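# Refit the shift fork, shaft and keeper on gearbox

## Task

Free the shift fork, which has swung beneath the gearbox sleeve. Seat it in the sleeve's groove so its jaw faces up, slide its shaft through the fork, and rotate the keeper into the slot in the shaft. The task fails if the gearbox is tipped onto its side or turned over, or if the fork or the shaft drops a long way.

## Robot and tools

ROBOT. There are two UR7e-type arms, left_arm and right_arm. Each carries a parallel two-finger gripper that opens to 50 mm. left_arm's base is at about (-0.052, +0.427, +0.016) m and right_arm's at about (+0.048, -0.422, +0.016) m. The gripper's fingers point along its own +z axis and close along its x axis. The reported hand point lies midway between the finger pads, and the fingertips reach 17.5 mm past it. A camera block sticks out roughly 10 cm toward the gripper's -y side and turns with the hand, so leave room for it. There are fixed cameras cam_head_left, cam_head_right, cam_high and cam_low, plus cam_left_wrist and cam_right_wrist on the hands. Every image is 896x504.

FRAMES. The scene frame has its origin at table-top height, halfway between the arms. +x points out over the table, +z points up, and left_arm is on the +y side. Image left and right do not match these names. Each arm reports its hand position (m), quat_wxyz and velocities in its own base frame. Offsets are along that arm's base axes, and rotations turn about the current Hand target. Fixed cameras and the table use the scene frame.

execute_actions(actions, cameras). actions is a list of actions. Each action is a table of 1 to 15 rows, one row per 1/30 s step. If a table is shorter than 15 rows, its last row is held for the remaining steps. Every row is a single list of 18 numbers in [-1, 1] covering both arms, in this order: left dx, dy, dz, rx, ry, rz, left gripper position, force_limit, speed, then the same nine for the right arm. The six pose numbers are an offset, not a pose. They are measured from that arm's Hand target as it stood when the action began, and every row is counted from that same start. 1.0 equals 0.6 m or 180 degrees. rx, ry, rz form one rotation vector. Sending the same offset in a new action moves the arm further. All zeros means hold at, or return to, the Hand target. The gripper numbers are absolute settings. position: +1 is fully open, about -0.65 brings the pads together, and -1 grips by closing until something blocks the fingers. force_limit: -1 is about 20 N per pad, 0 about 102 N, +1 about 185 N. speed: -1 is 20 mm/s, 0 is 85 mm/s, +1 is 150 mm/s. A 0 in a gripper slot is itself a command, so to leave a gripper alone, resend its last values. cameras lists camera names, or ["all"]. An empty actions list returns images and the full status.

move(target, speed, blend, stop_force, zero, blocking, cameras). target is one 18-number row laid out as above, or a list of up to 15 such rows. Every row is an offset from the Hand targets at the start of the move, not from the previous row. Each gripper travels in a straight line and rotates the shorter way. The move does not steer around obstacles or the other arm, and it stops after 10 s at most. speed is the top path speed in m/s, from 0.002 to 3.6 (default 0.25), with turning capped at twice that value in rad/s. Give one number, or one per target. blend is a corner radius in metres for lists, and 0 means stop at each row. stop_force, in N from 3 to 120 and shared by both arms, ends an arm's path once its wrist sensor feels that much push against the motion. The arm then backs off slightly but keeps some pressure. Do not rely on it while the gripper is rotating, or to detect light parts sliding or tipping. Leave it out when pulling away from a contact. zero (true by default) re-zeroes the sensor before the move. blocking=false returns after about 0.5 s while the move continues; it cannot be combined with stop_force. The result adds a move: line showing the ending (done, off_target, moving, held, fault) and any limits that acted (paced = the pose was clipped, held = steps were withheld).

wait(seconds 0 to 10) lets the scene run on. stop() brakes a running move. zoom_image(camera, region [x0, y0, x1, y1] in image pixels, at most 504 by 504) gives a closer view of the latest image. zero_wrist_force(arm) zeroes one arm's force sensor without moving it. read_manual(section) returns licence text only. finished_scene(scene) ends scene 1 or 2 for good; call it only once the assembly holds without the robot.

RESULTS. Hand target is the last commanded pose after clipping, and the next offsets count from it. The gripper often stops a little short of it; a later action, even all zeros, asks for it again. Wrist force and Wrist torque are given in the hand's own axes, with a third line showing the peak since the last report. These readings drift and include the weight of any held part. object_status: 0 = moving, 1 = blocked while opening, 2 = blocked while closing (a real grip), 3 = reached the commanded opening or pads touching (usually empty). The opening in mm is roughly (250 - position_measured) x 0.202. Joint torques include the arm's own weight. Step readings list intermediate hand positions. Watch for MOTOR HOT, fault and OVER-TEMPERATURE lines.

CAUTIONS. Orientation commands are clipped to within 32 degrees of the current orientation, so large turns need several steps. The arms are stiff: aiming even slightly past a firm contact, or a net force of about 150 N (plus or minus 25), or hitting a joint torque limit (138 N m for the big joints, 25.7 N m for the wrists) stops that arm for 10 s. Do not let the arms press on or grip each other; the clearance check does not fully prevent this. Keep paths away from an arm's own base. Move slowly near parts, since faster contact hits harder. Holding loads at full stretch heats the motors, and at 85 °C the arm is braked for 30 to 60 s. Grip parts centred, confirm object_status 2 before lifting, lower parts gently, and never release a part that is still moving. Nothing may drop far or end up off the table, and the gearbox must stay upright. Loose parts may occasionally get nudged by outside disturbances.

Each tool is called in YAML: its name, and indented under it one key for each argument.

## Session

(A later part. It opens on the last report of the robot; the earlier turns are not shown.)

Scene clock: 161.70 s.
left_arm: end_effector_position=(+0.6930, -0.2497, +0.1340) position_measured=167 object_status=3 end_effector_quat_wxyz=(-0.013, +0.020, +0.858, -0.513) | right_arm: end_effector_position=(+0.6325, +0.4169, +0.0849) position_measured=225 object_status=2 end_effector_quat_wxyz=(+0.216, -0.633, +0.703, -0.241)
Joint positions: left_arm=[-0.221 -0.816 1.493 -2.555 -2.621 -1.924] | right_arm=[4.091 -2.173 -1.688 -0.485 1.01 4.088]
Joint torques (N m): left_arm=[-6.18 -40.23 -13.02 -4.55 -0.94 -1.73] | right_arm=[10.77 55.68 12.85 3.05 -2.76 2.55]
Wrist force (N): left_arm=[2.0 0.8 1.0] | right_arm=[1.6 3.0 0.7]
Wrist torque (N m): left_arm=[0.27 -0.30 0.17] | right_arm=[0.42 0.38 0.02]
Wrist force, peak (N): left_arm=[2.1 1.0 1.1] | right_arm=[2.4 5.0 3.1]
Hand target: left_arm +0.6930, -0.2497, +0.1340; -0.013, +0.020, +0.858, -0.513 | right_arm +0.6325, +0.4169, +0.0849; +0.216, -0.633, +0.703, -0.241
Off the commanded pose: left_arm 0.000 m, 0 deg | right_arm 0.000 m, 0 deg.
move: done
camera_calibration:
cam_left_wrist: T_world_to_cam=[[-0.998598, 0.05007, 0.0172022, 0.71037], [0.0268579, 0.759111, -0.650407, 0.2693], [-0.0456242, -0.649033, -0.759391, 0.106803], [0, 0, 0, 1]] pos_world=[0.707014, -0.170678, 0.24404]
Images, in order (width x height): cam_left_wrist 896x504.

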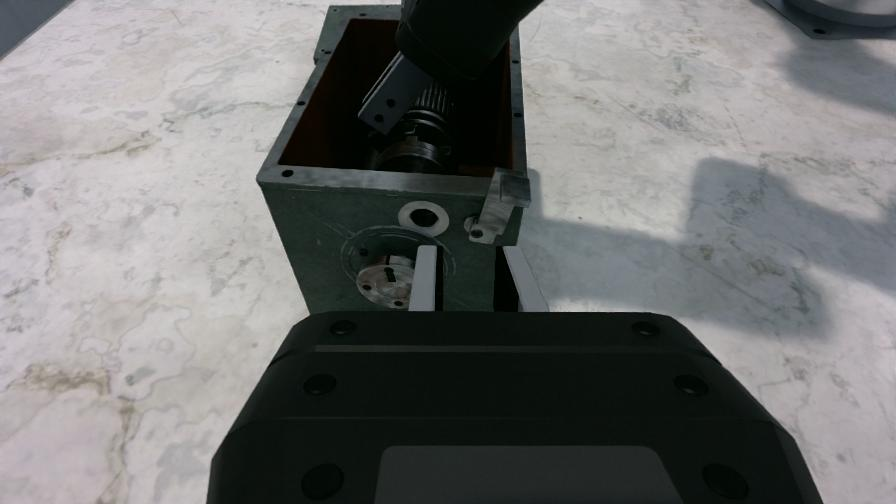

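move:
  target: [0,0,0,0,0,0,-0.1,0,0,-0.00298,0.0003,0.0025,0,0,0,-1,-0.5,-0.5]
  speed: 0.008

move:
  target: [0,0,0,0,0,0,-0.1,0,0,-0.00315,0.00033,0.0025,0,0,0,-1,-0.5,-0.5]
  speed: 0.008

Scene clock: 162.83 s.
left_arm: end_effector_position=(+0.6930, -0.2497, +0.1340) position_measured=167 object_status=3 end_effector_quat_wxyz=(-0.013, +0.020, +0.858, -0.513) | right_arm: end_effector_position=(+0.6307, +0.4171, +0.0864) position_measured=225 object_status=2 end_effector_quat_wxyz=(+0.216, -0.633, +0.703, -0.241)
Joint positions: left_arm=[-0.221 -0.816 1.493 -2.555 -2.621 -1.924] | right_arm=[4.093 -2.169 -1.691 -0.488 1.009 4.091]
Joint torques (N m): left_arm=[-6.28 -39.51 -12.84 -4.55 -0.92 -1.7] | right_arm=[9.67 56.53 12.76 2.94 -2.92 2.57]
Wrist force (N): left_arm=[2.1 0.6 0.5] | right_arm=[1.3 2.3 0.6]
Wrist torque (N m): left_arm=[0.24 -0.31 0.18] | right_arm=[0.40 0.35 0.02]
Wrist force, peak (N): left_arm=[2.2 1.0 0.7] | right_arm=[2.2 4.4 2.0]
Hand target: left_arm +0.6930, -0.2497, +0.1340; -0.013, +0.020, +0.858, -0.513 | right_arm +0.6307, +0.4171, +0.0864; +0.216, -0.633, +0.703, -0.241
Off the commanded pose: left_arm 0.000 m, 0 deg | right_arm 0.000 m, 0 deg.
move: done

Scene clock: 163.53 s.
left_arm: end_effector_position=(+0.6930, -0.2497, +0.1340) position_measured=167 object_status=3 end_effector_quat_wxyz=(-0.013, +0.020, +0.858, -0.513) | right_arm: end_effector_position=(+0.6288, +0.4173, +0.0879) position_measured=234 object_status=2 end_effector_quat_wxyz=(+0.216, -0.633, +0.703, -0.241)
Joint positions: left_arm=[-0.221 -0.816 1.493 -2.555 -2.621 -1.924] | right_arm=[4.096 -2.164 -1.695 -0.491 1.008 4.094]
Joint torques (N m): left_arm=[-6.19 -40.68 -12.96 -4.56 -0.93 -1.71] | right_arm=[12.43 54.32 10.27 1.96 -1.83 2.67]
Wrist force (N): left_arm=[2.0 0.5 0.5] | right_arm=[1.8 -3.1 1.0]
Wrist torque (N m): left_arm=[0.23 -0.30 0.18] | right_arm=[0.38 0.33 0.04]
Wrist force, peak (N): left_arm=[2.0 0.8 1.0] | right_arm=[1.5 3.0 2.1]
Hand target: left_arm +0.6930, -0.2497, +0.1340; -0.013, +0.020, +0.858, -0.513 | right_arm +0.6288, +0.4173, +0.0879; +0.216, -0.633, +0.703, -0.241
Off the commanded pose: left_arm 0.000 m, 0 deg | right_arm 0.000 m, 0 deg.
move: done

execute_actions:
  actions: []
  cameras: ["cam_left_wrist"]

zoom_image:
  camera: "cam_left_wrist"
  region: [345, 80, 445, 172]

Scene clock: 163.63 s.
left_arm: end_effector_position=(+0.6930, -0.2497, +0.1340) position_measured=167 object_status=3 end_effector_quat_wxyz=(-0.013, +0.020, +0.858, -0.513) | right_arm: end_effector_position=(+0.6288, +0.4173, +0.0879) position_measured=234 object_status=2 end_effector_quat_wxyz=(+0.216, -0.633, +0.703, -0.241)
Joint positions: left_arm=[-0.221 -0.816 1.493 -2.555 -2.621 -1.924] | right_arm=[4.096 -2.163 -1.695 -0.491 1.008 4.094]
Joint velocities: within noise
Joint torques (N m): left_arm=[-6 -39.89 -12.7 -4.49 -0.82 -1.71] | right_arm=[11.13 53.52 10.14 1.71 -1.44 2.69]
Wrist force (N): left_arm=[1.7 0.8 0.4] | right_arm=[1.9 -3.3 1.0]
Wrist torque (N m): left_arm=[0.27 -0.25 0.16] | right_arm=[0.38 0.31 0.05]
Wrist force, peak (N): left_arm=[1.8 0.9 0.4] | right_arm=[1.9 -3.3 1.0]
Hand target: left_arm +0.6930, -0.2497, +0.1340; -0.013, +0.020, +0.858, -0.513 | right_arm +0.6288, +0.4173, +0.0879; +0.216, -0.633, +0.703, -0.241
Tool commands: left_gripper/position=-0.1 left_gripper/force_limit=+0.0 left_gripper/speed=+0.0 right_gripper/position=-1.0 right_gripper/force_limit=-0.5 right_gripper/speed=-0.5
Off the commanded pose: left_arm 0.000 m, 0 deg | right_arm 0.000 m, 0 deg.
camera_calibration:
cam_left_wrist: T_world_to_cam=[[-0.998598, 0.05007, 0.0172022, 0.71037], [0.0268579, 0.759111, -0.650407, 0.2693], [-0.0456242, -0.649033, -0.759391, 0.106803], [0, 0, 0, 1]] pos_world=[0.707014, -0.170678, 0.24404]
Images, in order (width x height): cam_left_wrist 896x504.

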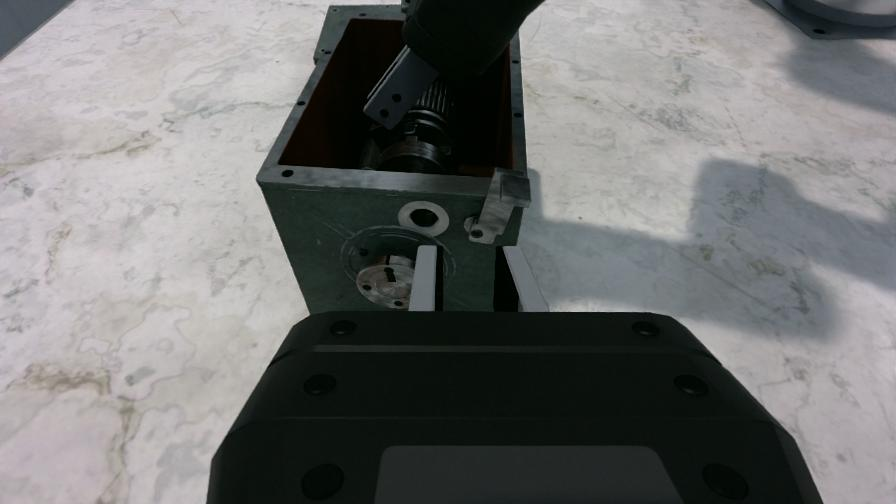

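Scaled by 5.040 from the camera's 896x504 image, which has a finer 1280x720 frame.

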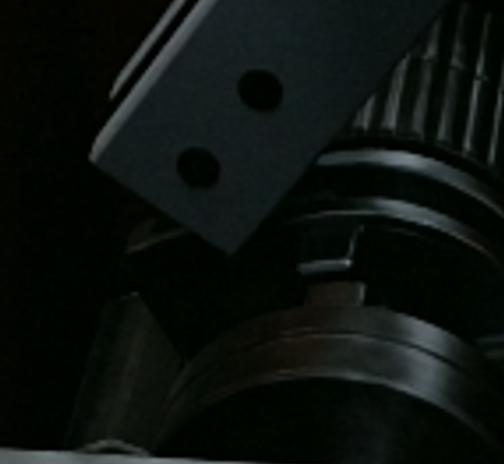

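move:
  target:
    - [0,0,0.2,0.34,-0.0165,0,-0.1,0,0,0,0,0,0,0,0,-1,-0.5,-0.5]
  speed: 0.3

move:
  target: [0.13,0,0,0,0,0.4772,-0.1,0,0,0,0,0,0,0,0,-1,-0.5,-0.5]
  speed: 0.35

Scene clock: 167.60 s.
left_arm: end_effector_position=(+0.6930, -0.2497, +0.2540) position_measured=167 object_status=3 end_effector_quat_wxyz=(+0.000, +0.023, +1.000, -0.004) | right_arm: end_effector_position=(+0.6288, +0.4173, +0.0879) position_measured=234 object_status=2 end_effector_quat_wxyz=(+0.216, -0.633, +0.703, -0.241)
Joint positions: left_arm=[-0.525 -0.993 1.007 -1.588 -1.578 -2.049] | right_arm=[4.096 -2.163 -1.695 -0.491 1.008 4.094]
Joint torques (N m): left_arm=[-8.85 -38.58 -33.07 -1.72 1.24 -2.29] | right_arm=[12.54 53.25 11.79 1.88 -0.32 2.58]
Wrist force (N): left_arm=[-0.1 -1.8 -0.7] | right_arm=[2.0 -2.5 2.3]
Wrist torque (N m): left_arm=[-0.04 -0.15 -0.25] | right_arm=[0.39 0.33 0.05]
Wrist force, peak (N): left_arm=[1.6 2.4 0.8] | right_arm=[1.8 -4.0 0.9]
Hand target: left_arm +0.6930, -0.2497, +0.2540; +0.000, +0.023, +1.000, -0.004 | right_arm +0.6288, +0.4173, +0.0879; +0.216, -0.633, +0.703, -0.241
Off the commanded pose: left_arm 0.000 m, 0 deg | right_arm 0.000 m, 0 deg.
move: done

Scene clock: 170.37 s.
left_arm: end_effector_position=(+0.7710, -0.2497, +0.2540) position_measured=167 object_status=3 end_effector_quat_wxyz=(+0.002, -0.664, +0.748, -0.003) | right_arm: end_effector_position=(+0.6288, +0.4173, +0.0879) position_measured=234 object_status=2 end_effector_quat_wxyz=(+0.216, -0.633, +0.703, -0.241)
Joint positions: left_arm=[-0.479 -0.754 0.603 -1.428 -1.569 -3.502] | right_arm=[4.096 -2.163 -1.695 -0.491 1.008 4.094]
Joint torques (N m): left_arm=[7.01 -46.13 -30.05 -1.71 1.36 -2.37] | right_arm=[12.93 50.98 11.19 1.83 0.57 2.57]
Wrist force (N): left_arm=[0.8 -1.6 -0.7] | right_arm=[1.8 -3.0 1.3]
Wrist torque (N m): left_arm=[-0.04 -0.25 -0.26] | right_arm=[0.42 0.34 0.04]
Wrist force, peak (N): left_arm=[0.7 -2.4 -0.7] | right_arm=[1.8 -3.7 0.7]
Hand target: left_arm +0.7710, -0.2497, +0.2540; +0.002, -0.664, +0.748, -0.003 | right_arm +0.6288, +0.4173, +0.0879; +0.216, -0.633, +0.703, -0.241
Off the commanded pose: left_arm 0.000 m, 0 deg | right_arm 0.000 m, 0 deg.
move: done

move:
  target: [0.03,-0.25,-0.05,0.0117,0.0993,0,-0.1,0,0,0,0,0,0,0,0,-1,-0.5,-0.5]
  speed: 0.25
  cameras: ["cam_left_wrist","cam_high"]

Scene clock: 171.80 s.
left_arm: end_effector_position=(+0.7878, -0.3991, +0.2235) position_measured=167 object_status=3 end_effector_quat_wxyz=(-0.042, -0.670, +0.739, -0.053) | right_arm: end_effector_position=(+0.6288, +0.4173, +0.0879) position_measured=234 object_status=2 end_effector_quat_wxyz=(+0.216, -0.633, +0.703, -0.241)
Joint positions: left_arm=[-0.589 -0.405 0.035 -1.283 -1.678 -3.636] | right_arm=[4.096 -2.163 -1.695 -0.491 1.008 4.094]
Joint torques (N m): left_arm=[7.55 -53.09 -31.55 -5.07 -1.44 -2.31] | right_arm=[11.44 51.49 10.5 2.04 1.07 2.53]
Wrist force (N): left_arm=[0.7 -1.3 -0.7] | right_arm=[2.1 -2.6 1.9]
Wrist torque (N m): left_arm=[0.06 -0.24 -0.27] | right_arm=[0.41 0.32 0.05]
Wrist force, peak (N): left_arm=[2.7 -1.3 0.1] | right_arm=[1.9 -3.7 0.8]
Hand target: left_arm +0.7890, -0.3997, +0.2240; -0.102, -0.656, +0.739, +0.114 | right_arm +0.6288, +0.4173, +0.0879; +0.216, -0.633, +0.703, -0.241
Off the commanded pose: left_arm 0.001 m, 20 deg | right_arm 0.000 m, 0 deg.
elbow stopped short (left arm): the move would have taken joint 3 (elbow) straighter than the controller allows.
move: off_target (left_arm)
camera_calibration:
cam_left_wrist: T_world_to_cam=[[-0.0862409, -0.986145, 0.141707, -0.34926], [-0.932017, 0.130113, 0.338253, 0.721734], [-0.352004, -0.102902, -0.930325, 0.579638], [0, 0, 0, 1]] pos_world=[0.846583, -0.378683, 0.344615]
Images, in order (width x height): cam_high 896x504, cam_left_wrist 896x504.

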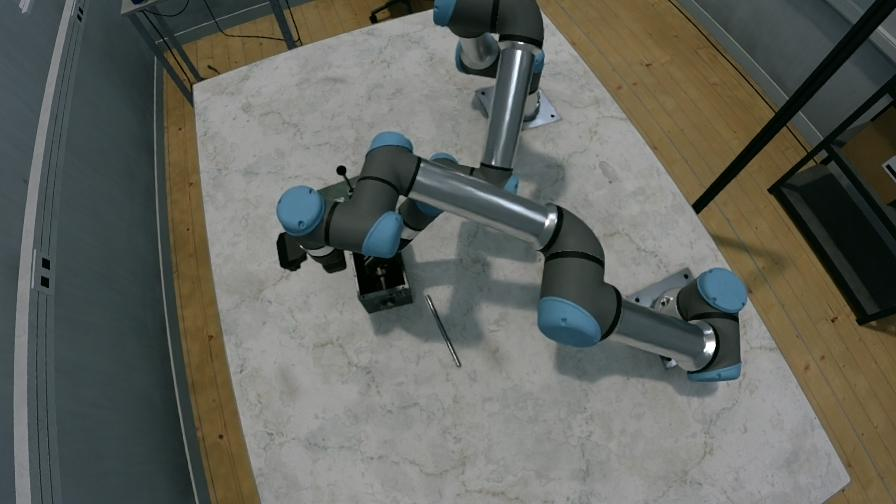

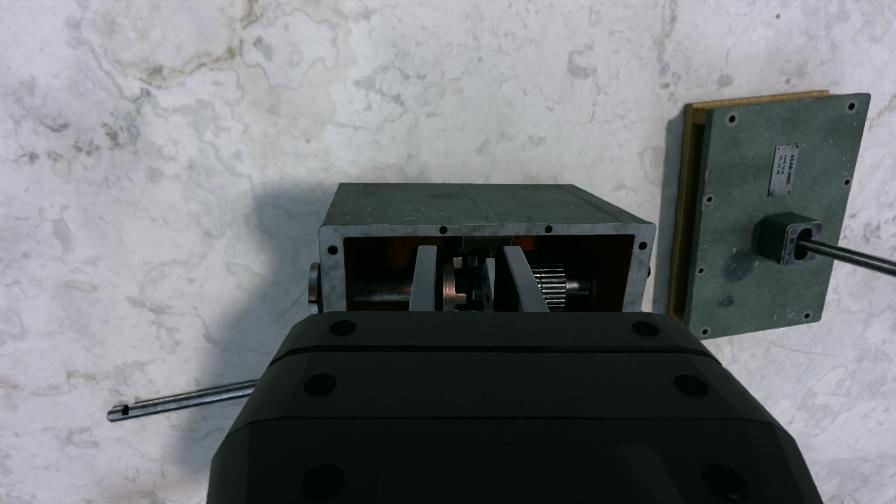

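move:
  target:
    - [0,0,0,0,0,0,-0.1,0,0,0.00617,-0.0007,-0.005,0,0,0,-1,-0.5,-0.5]
    - [0,0,0,0,0,0,-0.1,0,0,0.01183,-0.0012,-0.01067,0,0,0,-1,-0.5,-0.5]
    - [0,0,0,0,0,0,-0.1,0,0,0.01667,-0.0017,-0.017,0,0,0,-1,-0.5,-0.5]
    - [0,0,0,0,0,0,-0.1,0,0,0.02067,-0.0022,-0.024,0,0,0,-1,-0.5,-0.5]
  speed: 0.015
  blend: [0.002,0.002,0.002,0]

move:
  target:
    - [0,0,0,0,0,0,-0.1,0,0,0.00667,-0.0007,-0.0085,0.00583,0.05525,0,-1,-0.5,-0.5]
    - [0,0,0,0,0,0,-0.1,0,0,0.011,-0.0012,-0.018,0.01167,0.1105,0,-1,-0.5,-0.5]
    - [0,0,0,0,0,0,-0.1,0,0,0.0145,-0.0013,-0.02783,0.0175,0.16575,0,-1,-0.5,-0.5]
  speed: 0.032
  blend: [0.002,0.002,0]

Scene clock: 175.17 s.
left_arm: end_effector_position=(+0.7878, -0.3991, +0.2235) position_measured=167 object_status=3 end_effector_quat_wxyz=(-0.042, -0.670, +0.739, -0.053) | right_arm: end_effector_position=(+0.6412, +0.4161, +0.0737) position_measured=233 object_status=2 end_effector_quat_wxyz=(+0.217, -0.633, +0.703, -0.241)
Joint positions: left_arm=[-0.589 -0.405 0.035 -1.283 -1.678 -3.637] | right_arm=[4.079 -2.203 -1.674 -0.462 1.014 4.075]
Joint torques (N m): left_arm=[7.32 -52.72 -31 -4.93 -1.67 -2.31] | right_arm=[-11.59 -4.1 9.95 -1.98 5.75 -2.1]
Wrist force (N): left_arm=[0.6 -1.5 -0.6] | right_arm=[9.1 -21.6 -62.0]
Wrist torque (N m): left_arm=[0.02 -0.24 -0.27] | right_arm=[-0.41 0.40 0.05]
Wrist force, peak (N): left_arm=[0.9 -1.9 -0.3] | right_arm=[11.9 -19.5 -64.9]
Hand target: left_arm +0.7890, -0.3997, +0.2240; -0.102, -0.656, +0.739, +0.114 | right_arm +0.6412, +0.4160, +0.0735; +0.216, -0.633, +0.703, -0.241
Off the commanded pose: left_arm 0.001 m, 20 deg | right_arm 0.000 m, 0 deg.
elbow stopped short (left arm): the move would have taken joint 3 (elbow) straighter than the controller allows.
move: off_target (left_arm)

Scene clock: 179.13 s.
left_arm: end_effector_position=(+0.7878, -0.3991, +0.2235) position_measured=167 object_status=3 end_effector_quat_wxyz=(-0.042, -0.670, +0.739, -0.053) | right_arm: end_effector_position=(+0.6461, +0.4155, +0.0668) position_measured=233 object_status=2 end_effector_quat_wxyz=(+0.144, -0.654, +0.726, -0.159)
Joint positions: left_arm=[-0.589 -0.405 0.035 -1.283 -1.678 -3.637] | right_arm=[4.007 -2.217 -1.535 -0.705 1.218 4.066]
Joint torques (N m): left_arm=[7.38 -53.07 -30.53 -4.96 -1.7 -2.24] | right_arm=[9.39 -0.86 -18.2 -3.87 4.11 1.92]
Wrist force (N): left_arm=[0.7 -1.4 -0.3] | right_arm=[15.5 -22.9 -87.1]
Wrist torque (N m): left_arm=[0.03 -0.25 -0.27] | right_arm=[-0.53 0.51 0.10]
Wrist force, peak (N): left_arm=[0.9 -1.7 -0.8] | right_arm=[17.8 -21.1 -91.6]
Hand target: left_arm +0.7890, -0.3997, +0.2240; -0.102, -0.656, +0.739, +0.114 | right_arm +0.6461, +0.4155, +0.0668; +0.144, -0.654, +0.726, -0.159 (not the last commanded pose)
Off the commanded pose: left_arm 0.001 m, 20 deg | right_arm 0.011 m, 17 deg.
elbow stopped short (left arm): the move would have taken joint 3 (elbow) straighter than the controller allows.
move: held (right_arm; a check stopped the path), off_target (left_arm); path passed 1 of 3 targets; limits=held
pose unreachable (right arm): on one or more control steps of this call, first in action 0 (counted from 0), this arm could not follow its commanded pose, so it was not sent that pose on those steps. It may still have moved: this result reports where it is.
cause: moving toward the commanded pose would bring a part of the arm too close to another arm (this arm's gripper and the left arm's gripper, 6 mm apart when this arm was first held).

execute_actions:
  actions:
    - [[0,0,0,0,0,0,-0.1,0,0,-0.0015,0,0.0045,0,0,0,-1,-0.5,-0.5]]
  cameras: ["cam_high","cam_left_wrist","cam_right_wrist"]

Scene clock: 180.00 s.
left_arm: end_effector_position=(+0.7878, -0.3991, +0.2235) position_measured=167 object_status=3 end_effector_quat_wxyz=(-0.042, -0.670, +0.739, -0.053) | right_arm: end_effector_position=(+0.6451, +0.4155, +0.0694) position_measured=233 object_status=2 end_effector_quat_wxyz=(+0.144, -0.654, +0.726, -0.159)
Joint positions: left_arm=[-0.589 -0.405 0.035 -1.283 -1.678 -3.637] | right_arm=[4.008 -2.212 -1.536 -0.71 1.218 4.067]
Joint torques (N m): left_arm=[7.48 -53.22 -30.61 -4.92 -1.68 -2.18] | right_arm=[10.97 58.58 33.44 4.46 -1.5 2.77]
Wrist force (N): left_arm=[0.8 -1.2 -0.5] | right_arm=[2.4 0.7 2.2]
Wrist torque (N m): left_arm=[0.06 -0.27 -0.27] | right_arm=[0.25 0.51 0.04]
Wrist force, peak (N): left_arm=[0.4 -1.7 -0.9] | right_arm=[14.7 -24.1 -87.4]
Hand target: left_arm +0.7890, -0.3997, +0.2240; -0.102, -0.656, +0.739, +0.114 | right_arm +0.6452, +0.4155, +0.0695; +0.144, -0.654, +0.726, -0.159
Off the commanded pose: left_arm 0.001 m, 20 deg | right_arm 0.000 m, 0 deg.
elbow stopped short (left arm): the move would have taken joint 3 (elbow) straighter than the controller allows.
Step readings (end_effector_position of left_arm | right_arm):
0: (+0.7878, -0.3991, +0.2235) | (+0.6461, +0.4156, +0.0668)
1: (+0.7878, -0.3991, +0.2235) | (+0.6461, +0.4156, +0.0669)
2: (+0.7878, -0.3991, +0.2235) | (+0.6459, +0.4156, +0.0673)
4: (+0.7878, -0.3991, +0.2235) | (+0.6453, +0.4154, +0.0680)
8: (+0.7878, -0.3991, +0.2235) | (+0.6450, +0.4154, +0.0687)
15: (+0.7878, -0.3991, +0.2235) | (+0.6450, +0.4154, +0.0692)
camera_calibration:
cam_left_wrist: T_world_to_cam=[[-0.0855554, -0.986113, 0.142342, -0.349939], [-0.932, 0.129715, 0.338451, 0.721581], [-0.352215, -0.103707, -0.930156, 0.579498], [0, 0, 0, 1]] pos_world=[0.846683, -0.378582, 0.344615]
cam_right_wrist: T_world_to_cam=[[-0.0847145, -0.996356, -0.00988125, 0.478692], [-0.991922, 0.0852689, -0.0939144, 0.631445], [0.0944148, 0.00184551, -0.995531, 0.138409], [0, 0, 0, 1]] pos_world=[0.653829, 0.42285, 0.201823]
Images, in order (width x height): cam_high 896x504, cam_left_wrist 896x504, cam_right_wrist 896x504.

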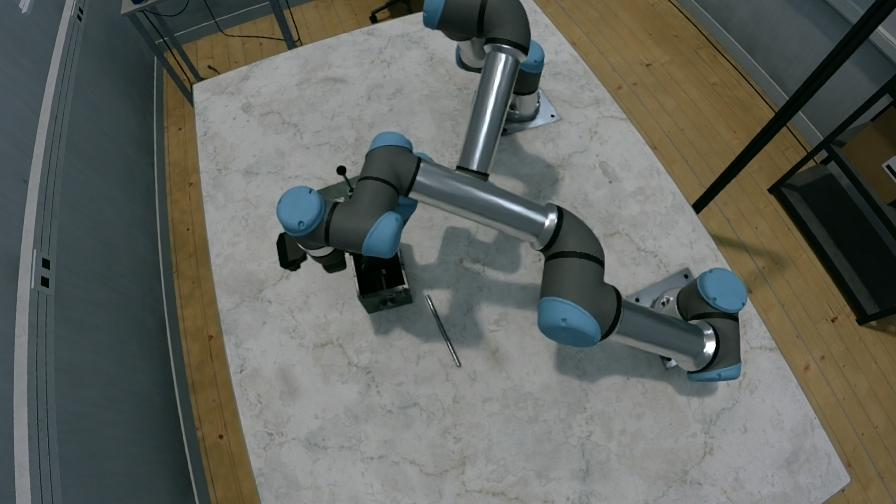

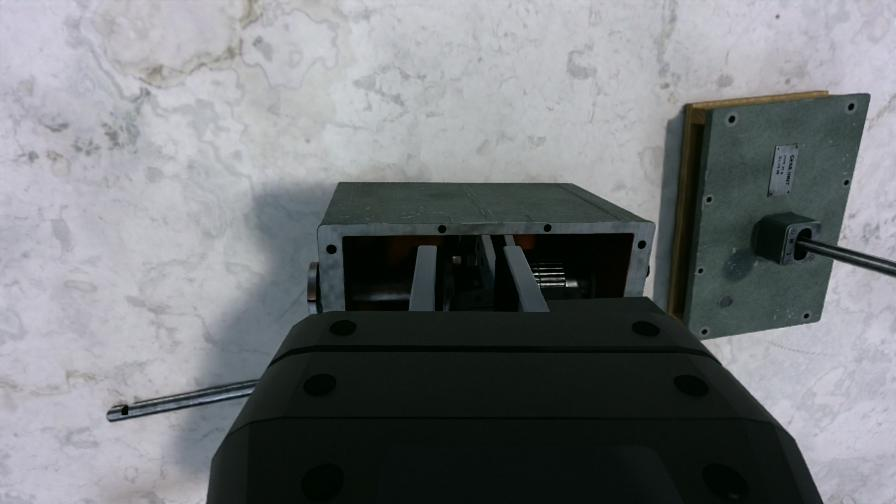

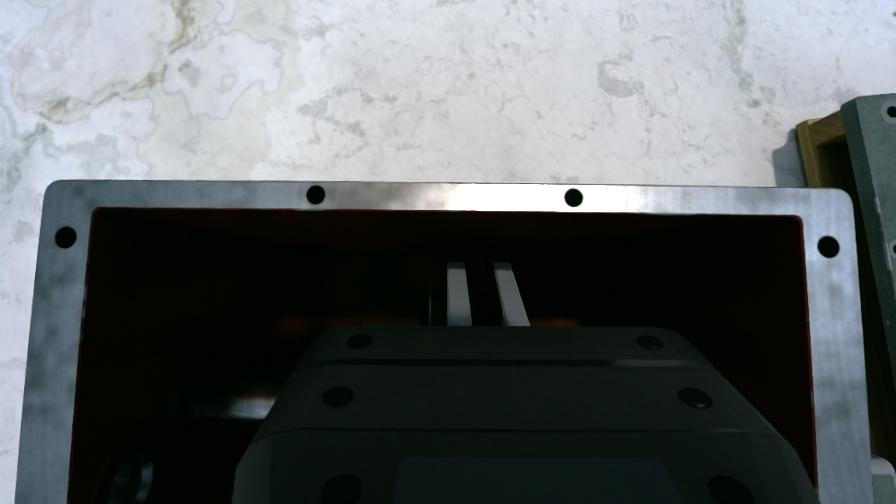

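zoom_image:
  camera: "cam_right_wrist"
  region: [370, 230, 600, 330]

zoom_image:
  camera: "cam_left_wrist"
  region: [400, 210, 600, 320]

Scaled by 2.191 from the camera's 896x504 image, which has a finer 1280x720 frame.

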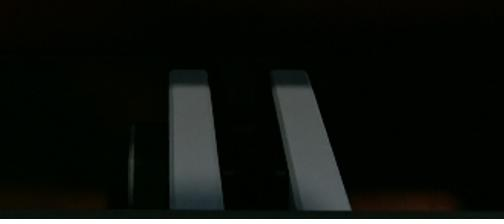

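Scaled by 2.520 from the camera's 896x504 image, which has a finer 1280x720 frame.

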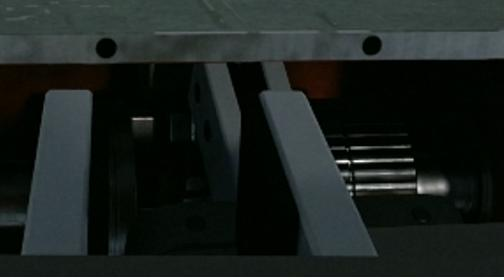

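move:
  target: [-0.03,0.25,0.05,-0.0117,-0.0982,0,-0.1,0,0,0,0,0,0,0,0,-1,-0.5,-0.5]
  speed: 0.3

move:
  target: [-0.13,0,0,0,0,-0.4772,-0.1,0,0,0,0,0,0,0,0,-1,-0.5,-0.5]
  speed: 0.4

move:
  target: [0,0,-0.2,-0.34,0.0165,0,-0.1,0,0,0,0,0,0,0,0,-1,-0.5,-0.5]
  speed: 0.3
  cameras: ["cam_left_wrist"]

zoom_image:
  camera: "cam_left_wrist"
  region: [345, 80, 445, 172]

Scene clock: 182.43 s.
left_arm: end_effector_position=(+0.7710, -0.2496, +0.2540) position_measured=167 object_status=3 end_effector_quat_wxyz=(+0.001, -0.664, +0.748, -0.002) | right_arm: end_effector_position=(+0.6451, +0.4155, +0.0695) position_measured=233 object_status=2 end_effector_quat_wxyz=(+0.144, -0.654, +0.726, -0.159)
Joint positions: left_arm=[-0.479 -0.75 0.595 -1.421 -1.57 -3.501] | right_arm=[4.008 -2.212 -1.536 -0.709 1.218 4.067]
Joint torques (N m): left_arm=[0.07 -62.55 -17.06 -4.75 1.28 1.56] | right_arm=[7.07 58.39 36.32 5.06 -1.56 2.49]
Wrist force (N): left_arm=[0.6 -1.6 -0.5] | right_arm=[4.8 3.1 2.4]
Wrist torque (N m): left_arm=[-0.04 -0.21 -0.34] | right_arm=[0.27 0.55 -0.01]
Wrist force, peak (N): left_arm=[2.7 -1.6 0.0] | right_arm=[4.8 3.1 2.4]
Hand target: left_arm +0.7710, -0.2497, +0.2540; +0.001, -0.664, +0.748, -0.002 | right_arm +0.6452, +0.4155, +0.0695; +0.144, -0.654, +0.726, -0.159
Off the commanded pose: left_arm 0.000 m, 0 deg | right_arm 0.000 m, 0 deg.
move: done

Scene clock: 184.97 s.
left_arm: end_effector_position=(+0.6930, -0.2497, +0.2540) position_measured=167 object_status=3 end_effector_quat_wxyz=(-0.001, +0.023, +1.000, -0.002) | right_arm: end_effector_position=(+0.6451, +0.4155, +0.0695) position_measured=233 object_status=2 end_effector_quat_wxyz=(+0.144, -0.654, +0.726, -0.159)
Joint positions: left_arm=[-0.526 -0.992 1.005 -1.585 -1.575 -2.05] | right_arm=[4.008 -2.212 -1.536 -0.709 1.218 4.067]
Joint torques (N m): left_arm=[-8.75 -55.2 -16.22 -4.7 -1.58 2.23] | right_arm=[4.6 59.46 35.23 5.4 -1.61 2.73]
Wrist force (N): left_arm=[0.3 -1.8 -0.6] | right_arm=[4.7 3.0 2.1]
Wrist torque (N m): left_arm=[-0.03 -0.20 -0.33] | right_arm=[0.25 0.57 0.00]
Wrist force, peak (N): left_arm=[0.6 -2.1 -0.5] | right_arm=[5.0 3.0 2.5]
Hand target: left_arm +0.6930, -0.2497, +0.2540; -0.001, +0.024, +1.000, -0.002 | right_arm +0.6452, +0.4155, +0.0695; +0.144, -0.654, +0.726, -0.159
Off the commanded pose: left_arm 0.000 m, 0 deg | right_arm 0.000 m, 0 deg.
move: done

Scene clock: 187.43 s.
left_arm: end_effector_position=(+0.6930, -0.2497, +0.1341) position_measured=167 object_status=3 end_effector_quat_wxyz=(-0.013, +0.021, +0.859, -0.511) | right_arm: end_effector_position=(+0.6451, +0.4155, +0.0695) position_measured=233 object_status=2 end_effector_quat_wxyz=(+0.144, -0.654, +0.726, -0.159)
Joint positions: left_arm=[-0.222 -0.818 1.492 -2.551 -2.618 -1.922] | right_arm=[4.008 -2.212 -1.536 -0.709 1.218 4.067]
Joint torques (N m): left_arm=[7.08 -39.78 -12.02 -5.06 -3.37 -2.27] | right_arm=[0.1 58.82 37.13 5.13 -1.6 2.62]
Wrist force (N): left_arm=[1.8 0.7 0.5] | right_arm=[4.7 2.8 1.5]
Wrist torque (N m): left_arm=[0.25 -0.27 0.17] | right_arm=[0.27 0.55 0.00]
Wrist force, peak (N): left_arm=[0.6 -3.0 -1.0] | right_arm=[4.9 3.3 2.4]
Hand target: left_arm +0.6930, -0.2497, +0.1340; -0.013, +0.021, +0.859, -0.511 | right_arm +0.6452, +0.4155, +0.0695; +0.144, -0.654, +0.726, -0.159
Off the commanded pose: left_arm 0.000 m, 0 deg | right_arm 0.000 m, 0 deg.
move: done
camera_calibration:
cam_left_wrist: T_world_to_cam=[[-0.998573, 0.050509, 0.0173394, 0.710411], [0.0272614, 0.761341, -0.647779, 0.269262], [-0.0459198, -0.646382, -0.761631, 0.10799], [0, 0, 0, 1]] pos_world=[0.707015, -0.171079, 0.244353]
Images, in order (width x height): cam_left_wrist 896x504.

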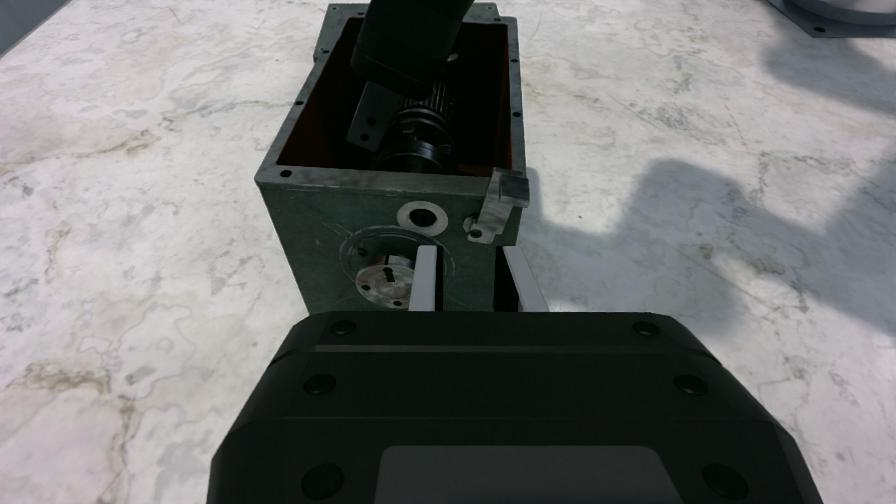

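Scaled by 5.040 from the camera's 896x504 image, which has a finer 1280x720 frame.

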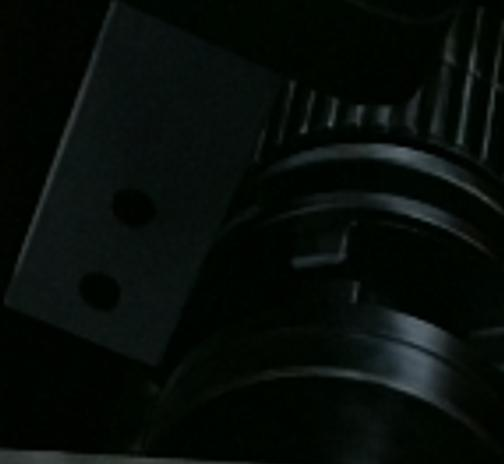

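move:
  target:
    - [0,0,0,0,0,0,-0.1,0,0,0.00464,-0.0005,-0.0079,0.00495,0.04696,0,-1,-0.5,-0.5]
    - [0,0,0,0,0,0,-0.1,0,0,0.00796,-0.0008,-0.01633,0.0099,0.0939,0,-1,-0.5,-0.5]
  speed: 0.03
  stop_force: 25

Scene clock: 190.87 s.
left_arm: end_effector_position=(+0.6930, -0.2497, +0.1340) position_measured=167 object_status=3 end_effector_quat_wxyz=(-0.013, +0.021, +0.859, -0.511) | right_arm: end_effector_position=(+0.6475, +0.4153, +0.0656) position_measured=233 object_status=2 end_effector_quat_wxyz=(+0.102, -0.662, +0.734, -0.113)
Joint positions: left_arm=[-0.222 -0.818 1.493 -2.551 -2.618 -1.922] | right_arm=[3.969 -2.238 -1.444 -0.843 1.327 4.051]
Joint torques (N m): left_arm=[5.06 -40.34 -11.72 -4.97 -3.26 -2.25] | right_arm=[9.99 43.81 4.23 2.85 -0.38 2.79]
Wrist force (N): left_arm=[1.8 0.9 0.2] | right_arm=[5.1 -4.6 -25.6]
Wrist torque (N m): left_arm=[0.30 -0.28 0.18] | right_arm=[-0.20 0.58 0.12]
Wrist force, peak (N): left_arm=[2.2 1.0 0.6] | right_arm=[8.1 -0.1 -33.3]
Hand target: left_arm +0.6930, -0.2497, +0.1340; -0.013, +0.021, +0.859, -0.511 | right_arm +0.6475, +0.4153, +0.0656; +0.102, -0.662, +0.734, -0.113 (not the last commanded pose)
Off the commanded pose: left_arm 0.000 m, 0 deg | right_arm 0.006 m, 10 deg.
move: contact (right_arm); path passed 0 of 2 targets

execute_actions:
  actions:
    - [[0,0,0,0,0,0,-0.1,0,0,-0.0012,0,0.0045,0,0,0,-1,-0.5,-0.5]]
  cameras: ["cam_right_wrist"]

zoom_image:
  camera: "cam_right_wrist"
  region: [400, 240, 500, 328]

Scene clock: 191.80 s.
left_arm: end_effector_position=(+0.6930, -0.2497, +0.1340) position_measured=167 object_status=3 end_effector_quat_wxyz=(-0.013, +0.021, +0.859, -0.511) | right_arm: end_effector_position=(+0.6468, +0.4153, +0.0682) position_measured=233 object_status=2 end_effector_quat_wxyz=(+0.102, -0.662, +0.734, -0.113)
Joint positions: left_arm=[-0.222 -0.818 1.493 -2.551 -2.618 -1.922] | right_arm=[3.97 -2.234 -1.444 -0.848 1.327 4.051]
Joint torques (N m): left_arm=[5.28 -40.46 -11.52 -4.92 -3.3 -2.22] | right_arm=[10.44 67.18 37.71 3.15 -2.26 2.38]
Wrist force (N): left_arm=[1.8 0.8 0.3] | right_arm=[-0.5 2.5 11.1]
Wrist torque (N m): left_arm=[0.27 -0.27 0.18] | right_arm=[0.64 0.46 0.09]
Wrist force, peak (N): left_arm=[2.3 1.0 0.9] | right_arm=[4.9 -4.4 -25.6]
Hand target: left_arm +0.6930, -0.2497, +0.1340; -0.013, +0.021, +0.859, -0.511 | right_arm +0.6468, +0.4153, +0.0683; +0.102, -0.662, +0.734, -0.113
Off the commanded pose: left_arm 0.000 m, 0 deg | right_arm 0.000 m, 0 deg.
Step readings (end_effector_position of left_arm | right_arm):
0: (+0.6930, -0.2497, +0.1340) | (+0.6475, +0.4153, +0.0656)
1: (+0.6930, -0.2497, +0.1340) | (+0.6475, +0.4153, +0.0656)
2: (+0.6930, -0.2497, +0.1340) | (+0.6474, +0.4153, +0.0660)
4: (+0.6930, -0.2497, +0.1340) | (+0.6470, +0.4153, +0.0670)
8: (+0.6930, -0.2497, +0.1340) | (+0.6467, +0.4152, +0.0679)
15: (+0.6930, -0.2497, +0.1340) | (+0.6467, +0.4152, +0.0681)
camera_calibration:
cam_right_wrist: T_world_to_cam=[[-0.0861331, -0.996204, -0.0126267, 0.479653], [-0.995801, 0.0856901, 0.0322091, 0.626785], [-0.0310048, 0.015348, -0.999401, 0.21283], [0, 0, 0, 1]] pos_world=[0.672066, 0.420856, 0.198571]
Images, in order (width x height): cam_right_wrist 896x504.

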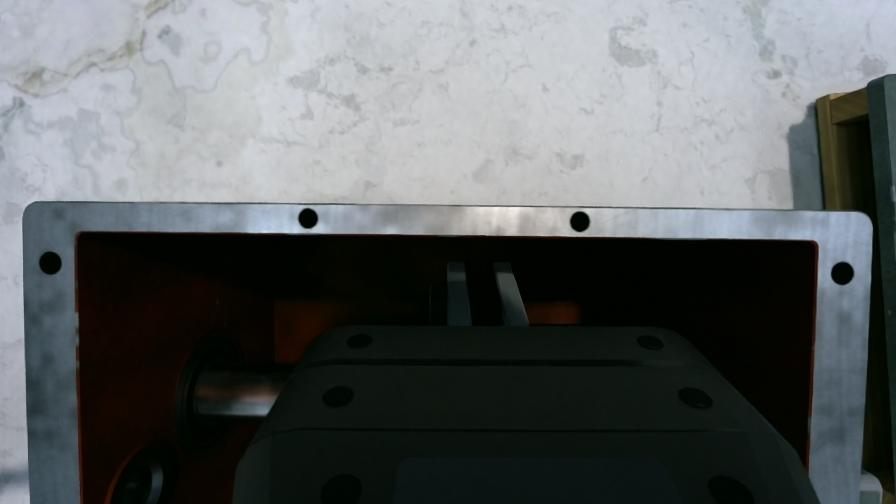

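Scaled by 5.040 from the camera's 896x504 image, which has a finer 1280x720 frame.

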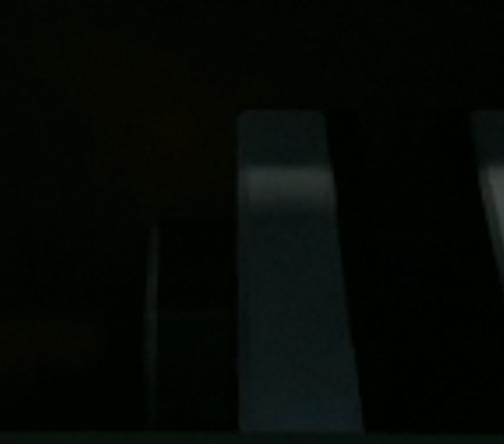

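execute_actions:
  actions:
    - [[0,0,0,0,0,0,-0.1,0,0,-0.001,0,0.0022,0,0,0,-1,-0.5,-0.5]]

execute_actions:
  actions:
    - [[0,0,0,0,0,0,-0.1,0,0,-0.001,0,0.0022,0,0,0,-1,-0.5,-0.5]]

Scene clock: 193.60 s.
left_arm: end_effector_position=(+0.6930, -0.2497, +0.1340) position_measured=167 object_status=3 end_effector_quat_wxyz=(-0.013, +0.021, +0.859, -0.511) | right_arm: end_effector_position=(+0.6462, +0.4153, +0.0696) position_measured=233 object_status=2 end_effector_quat_wxyz=(+0.102, -0.662, +0.734, -0.113)
Joint positions: left_arm=[-0.222 -0.818 1.493 -2.551 -2.618 -1.922] | right_arm=[3.971 -2.231 -1.445 -0.85 1.327 4.052]
Joint torques (N m): left_arm=[4.37 -40.41 -11.84 -4.84 -3.31 -2.28] | right_arm=[11.74 66.27 18.22 2.7 -0.46 2.7]
Wrist force (N): left_arm=[2.0 0.9 0.7] | right_arm=[-0.7 -1.4 13.3]
Wrist torque (N m): left_arm=[0.28 -0.30 0.17] | right_arm=[0.68 0.46 0.11]
Wrist force, peak (N): left_arm=[2.0 1.1 0.8] | right_arm=[-0.7 -0.3 14.0]
Hand target: left_arm +0.6930, -0.2497, +0.1340; -0.013, +0.021, +0.859, -0.511 | right_arm +0.6462, +0.4153, +0.0696; +0.102, -0.662, +0.734, -0.113
Off the commanded pose: left_arm 0.000 m, 0 deg | right_arm 0.000 m, 0 deg.
Step readings (end_effector_position of left_arm | right_arm):
0: (+0.6930, -0.2497, +0.1340) | (+0.6468, +0.4153, +0.0683)
1: (+0.6930, -0.2497, +0.1340) | (+0.6468, +0.4153, +0.0683)
2: (+0.6930, -0.2497, +0.1340) | (+0.6467, +0.4153, +0.0686)
4: (+0.6930, -0.2497, +0.1340) | (+0.6465, +0.4154, +0.0692)
8: (+0.6930, -0.2497, +0.1340) | (+0.6463, +0.4153, +0.0696)
15: (+0.6930, -0.2497, +0.1340) | (+0.6462, +0.4153, +0.0696)

Scene clock: 194.30 s.
left_arm: end_effector_position=(+0.6930, -0.2497, +0.1340) position_measured=167 object_status=3 end_effector_quat_wxyz=(-0.013, +0.021, +0.859, -0.511) | right_arm: end_effector_position=(+0.6456, +0.4153, +0.0709) position_measured=233 object_status=2 end_effector_quat_wxyz=(+0.102, -0.662, +0.734, -0.113)
Joint positions: left_arm=[-0.222 -0.818 1.493 -2.551 -2.618 -1.922] | right_arm=[3.971 -2.229 -1.446 -0.852 1.327 4.053]
Joint torques (N m): left_arm=[3.17 -39.95 -12.06 -4.97 -3.13 -2.3] | right_arm=[11.96 66.08 16.85 2.69 -0.48 2.34]
Wrist force (N): left_arm=[2.0 0.8 0.8] | right_arm=[-0.1 -3.4 11.6]
Wrist torque (N m): left_arm=[0.25 -0.30 0.18] | right_arm=[0.60 0.40 0.14]
Wrist force, peak (N): left_arm=[2.4 1.1 1.1] | right_arm=[-0.8 -5.7 13.7]
Hand target: left_arm +0.6930, -0.2497, +0.1340; -0.013, +0.021, +0.859, -0.511 | right_arm +0.6456, +0.4153, +0.0709; +0.102, -0.662, +0.734, -0.113
Off the commanded pose: left_arm 0.000 m, 0 deg | right_arm 0.000 m, 0 deg.
Step readings (end_effector_position of left_arm | right_arm):
0: (+0.6930, -0.2497, +0.1340) | (+0.6462, +0.4153, +0.0696)
1: (+0.6930, -0.2497, +0.1340) | (+0.6462, +0.4153, +0.0696)
2: (+0.6930, -0.2497, +0.1340) | (+0.6461, +0.4153, +0.0698)
4: (+0.6930, -0.2497, +0.1340) | (+0.6458, +0.4153, +0.0705)
8: (+0.6930, -0.2497, +0.1340) | (+0.6456, +0.4153, +0.0708)
15: (+0.6930, -0.2497, +0.1340) | (+0.6456, +0.4153, +0.0709)

execute_actions:
  actions:
    - [[0,0,0,0,0,0,-0.1,0,0,-0.0022,0.0002,0.0065,0,0,0,-1,-0.5,-0.5]]
  cameras: ["cam_left_wrist","cam_right_wrist"]

zoom_image:
  camera: "cam_left_wrist"
  region: [345, 80, 445, 172]

zoom_image:
  camera: "cam_right_wrist"
  region: [400, 240, 560, 328]

Scene clock: 195.13 s.
left_arm: end_effector_position=(+0.6930, -0.2497, +0.1340) position_measured=167 object_status=3 end_effector_quat_wxyz=(-0.013, +0.021, +0.859, -0.511) | right_arm: end_effector_position=(+0.6443, +0.4154, +0.0748) position_measured=233 object_status=2 end_effector_quat_wxyz=(+0.102, -0.662, +0.734, -0.113)
Joint positions: left_arm=[-0.222 -0.818 1.493 -2.551 -2.618 -1.922] | right_arm=[3.973 -2.222 -1.446 -0.858 1.326 4.054]
Joint torques (N m): left_arm=[2.9 -40.62 -12.06 -4.87 -3.16 -2.26] | right_arm=[11.7 65.56 19.29 3.57 -1.53 2.86]
Wrist force (N): left_arm=[1.8 0.5 0.4] | right_arm=[1.3 0.9 10.4]
Wrist torque (N m): left_arm=[0.23 -0.26 0.17] | right_arm=[0.59 0.51 0.06]
Wrist force, peak (N): left_arm=[2.1 1.0 0.6] | right_arm=[-0.4 -3.5 15.2]
Hand target: left_arm +0.6930, -0.2497, +0.1340; -0.013, +0.021, +0.859, -0.511 | right_arm +0.6443, +0.4154, +0.0748; +0.102, -0.662, +0.734, -0.113
Off the commanded pose: left_arm 0.000 m, 0 deg | right_arm 0.000 m, 0 deg.
Step readings (end_effector_position of left_arm | right_arm):
0: (+0.6930, -0.2497, +0.1340) | (+0.6456, +0.4153, +0.0709)
1: (+0.6930, -0.2497, +0.1340) | (+0.6456, +0.4153, +0.0709)
2: (+0.6930, -0.2497, +0.1340) | (+0.6454, +0.4153, +0.0715)
4: (+0.6930, -0.2497, +0.1340) | (+0.6447, +0.4154, +0.0734)
8: (+0.6930, -0.2497, +0.1340) | (+0.6443, +0.4154, +0.0745)
15: (+0.6930, -0.2497, +0.1340) | (+0.6443, +0.4154, +0.0748)
camera_calibration:
cam_left_wrist: T_world_to_cam=[[-0.998576, 0.0504332, 0.0174043, 0.710383], [0.0271616, 0.761346, -0.647777, 0.269333], [-0.0459202, -0.646382, -0.761631, 0.10799], [0, 0, 0, 1]] pos_world=[0.707015, -0.171079, 0.244353]
cam_right_wrist: T_world_to_cam=[[-0.0861346, -0.996202, -0.0127349, 0.479743], [-0.995804, 0.0856896, 0.0321181, 0.624086], [-0.0309048, 0.015448, -0.999403, 0.219237], [0, 0, 0, 1]] pos_world=[0.669566, 0.421056, 0.205171]
Images, in order (width x height): cam_left_wrist 896x504, cam_right_wrist 896x504.

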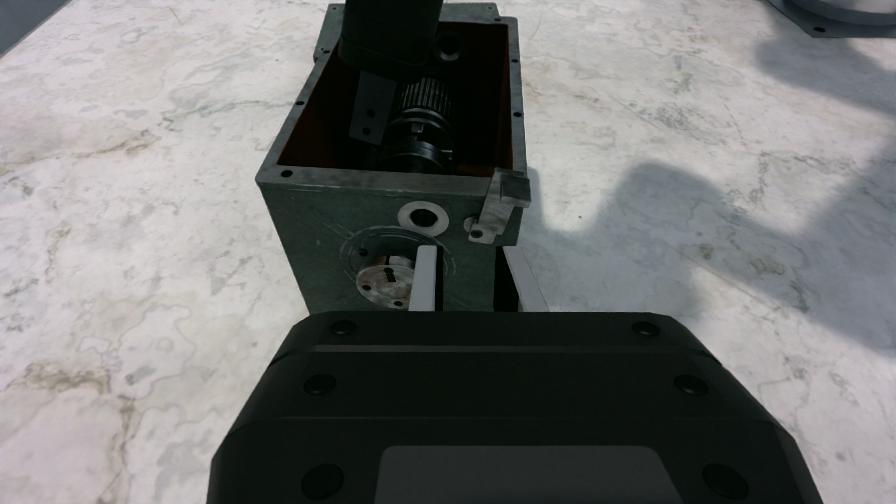

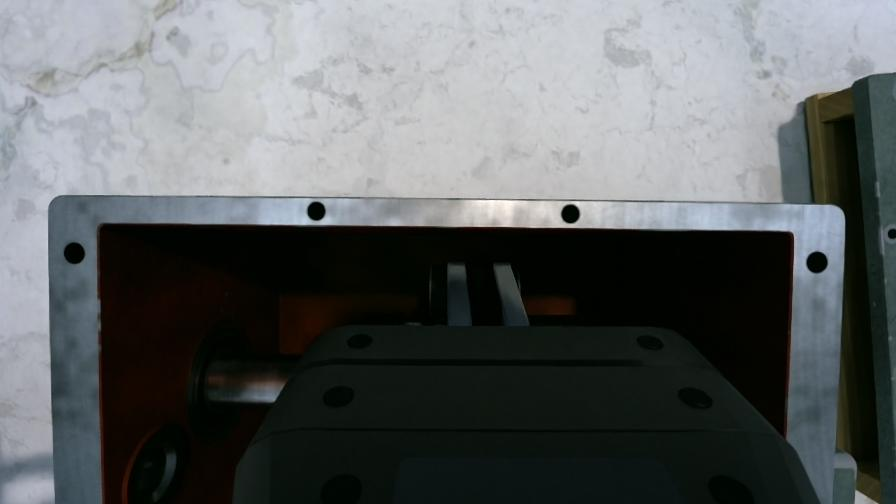

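Scaled by 5.040 from the camera's 896x504 image, which has a finer 1280x720 frame.

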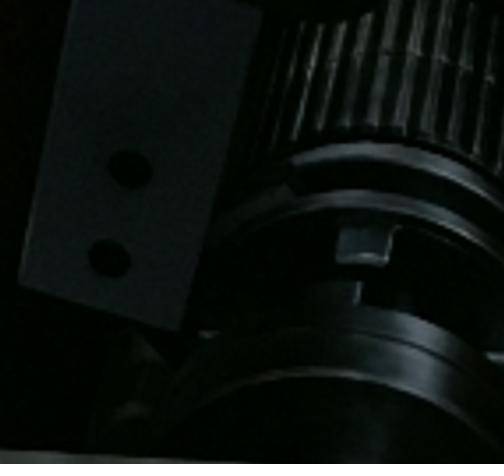

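Scaled by 3.150 from the camera's 896x504 image, which has a finer 1280x720 frame.

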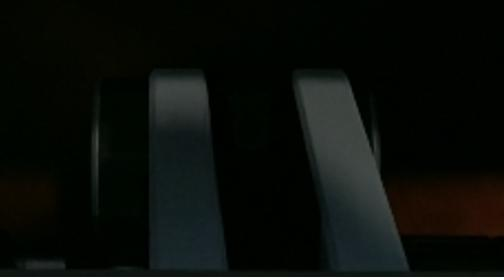

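execute_actions:
  actions:
    - [[0,0,0,0,0,0,-0.1,0,0,0,0,0,0,0,0,-0.1,-0.5,-0.5]]
  cameras: ["cam_left_wrist","cam_right_wrist"]

zoom_image:
  camera: "cam_left_wrist"
  region: [345, 80, 445, 172]

zoom_image:
  camera: "cam_right_wrist"
  region: [400, 240, 560, 328]

Scene clock: 196.27 s.
left_arm: end_effector_position=(+0.6930, -0.2497, +0.1340) position_measured=167 object_status=3 end_effector_quat_wxyz=(-0.013, +0.021, +0.859, -0.511) | right_arm: end_effector_position=(+0.6442, +0.4155, +0.0749) position_measured=167 object_status=3 end_effector_quat_wxyz=(+0.102, -0.662, +0.734, -0.113)
Joint positions: left_arm=[-0.222 -0.818 1.493 -2.551 -2.618 -1.922] | right_arm=[3.973 -2.222 -1.446 -0.859 1.326 4.054]
Joint torques (N m): left_arm=[2.1 -39.84 -12.6 -4.91 -3.12 -2.3] | right_arm=[-4.69 39.67 21.19 3.98 -1.45 2.26]
Wrist force (N): left_arm=[1.9 0.6 0.4] | right_arm=[-2.0 0.8 -0.8]
Wrist torque (N m): left_arm=[0.25 -0.30 0.17] | right_arm=[0.25 0.40 0.09]
Wrist force, peak (N): left_arm=[2.0 1.2 0.8] | right_arm=[2.0 1.4 11.8]
Hand target: left_arm +0.6930, -0.2497, +0.1340; -0.013, +0.021, +0.859, -0.511 | right_arm +0.6443, +0.4154, +0.0748; +0.102, -0.662, +0.734, -0.113
Off the commanded pose: left_arm 0.000 m, 0 deg | right_arm 0.000 m, 0 deg.
Step readings (end_effector_position of left_arm | right_arm):
0: (+0.6930, -0.2497, +0.1340) | (+0.6443, +0.4154, +0.0748)
1: (+0.6930, -0.2497, +0.1340) | (+0.6443, +0.4154, +0.0748)
2: (+0.6930, -0.2497, +0.1340) | (+0.6443, +0.4154, +0.0748)
4: (+0.6930, -0.2497, +0.1340) | (+0.6443, +0.4155, +0.0749)
8: (+0.6930, -0.2497, +0.1340) | (+0.6442, +0.4155, +0.0749)
15: (+0.6930, -0.2497, +0.1340) | (+0.6442, +0.4155, +0.0749)
camera_calibration:
cam_left_wrist: T_world_to_cam=[[-0.998576, 0.0504332, 0.0174043, 0.710383], [0.0271616, 0.761346, -0.647777, 0.269333], [-0.0459202, -0.646382, -0.761631, 0.10799], [0, 0, 0, 1]] pos_world=[0.707015, -0.171079, 0.244353]
cam_right_wrist: T_world_to_cam=[[-0.0860354, -0.996211, -0.0127461, 0.479675], [-0.995816, 0.0855917, 0.0320176, 0.624053], [-0.0308053, 0.0154474, -0.999406, 0.219268], [0, 0, 0, 1]] pos_world=[0.669466, 0.421057, 0.205272]
Images, in order (width x height): cam_left_wrist 896x504, cam_right_wrist 896x504.

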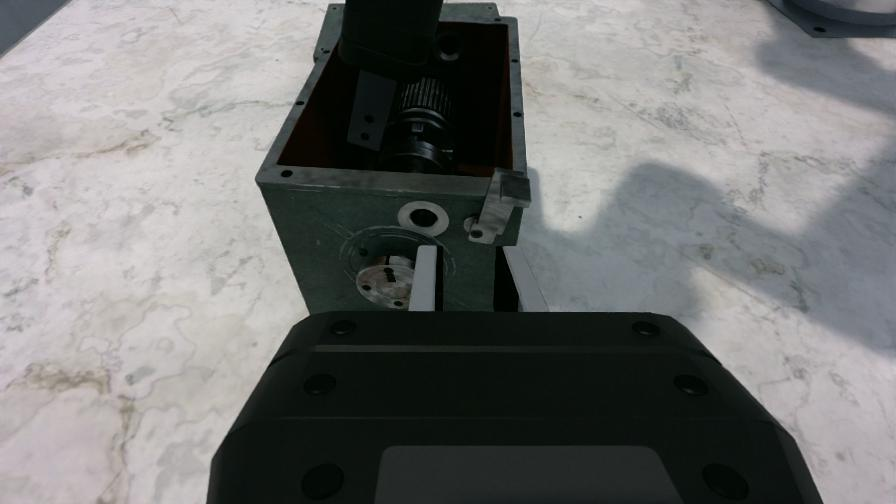

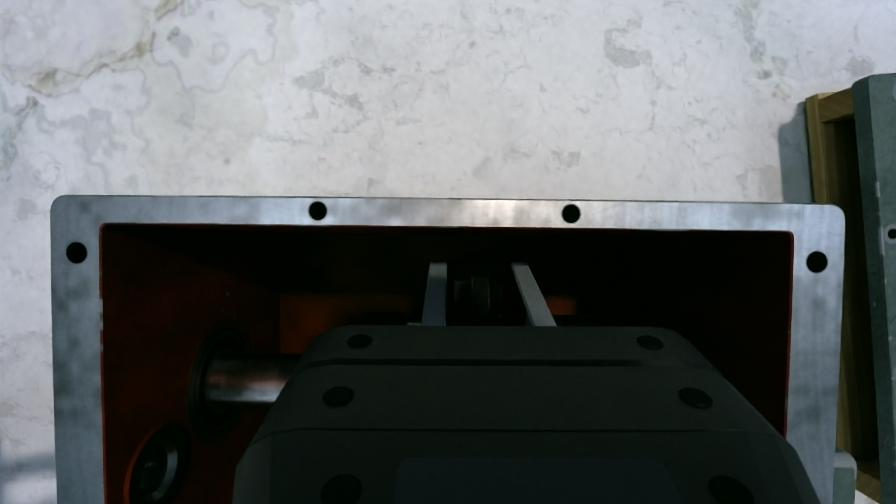

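Scaled by 5.040 from the camera's 896x504 image, which has a finer 1280x720 frame.

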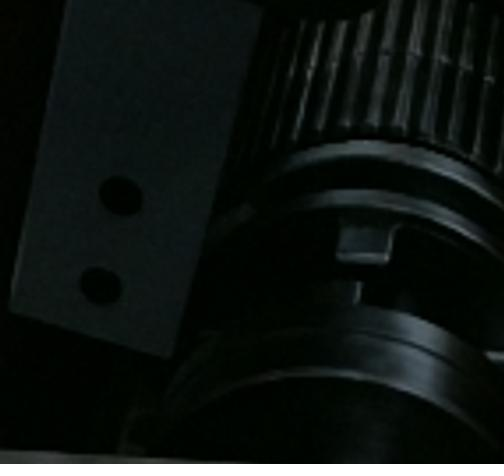

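Scaled by 3.150 from the camera's 896x504 image, which has a finer 1280x720 frame.

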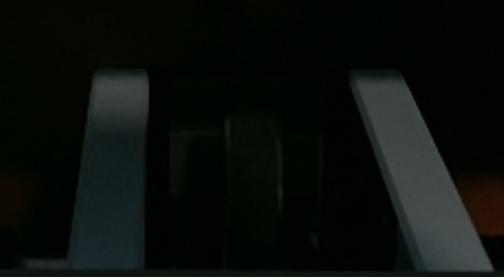

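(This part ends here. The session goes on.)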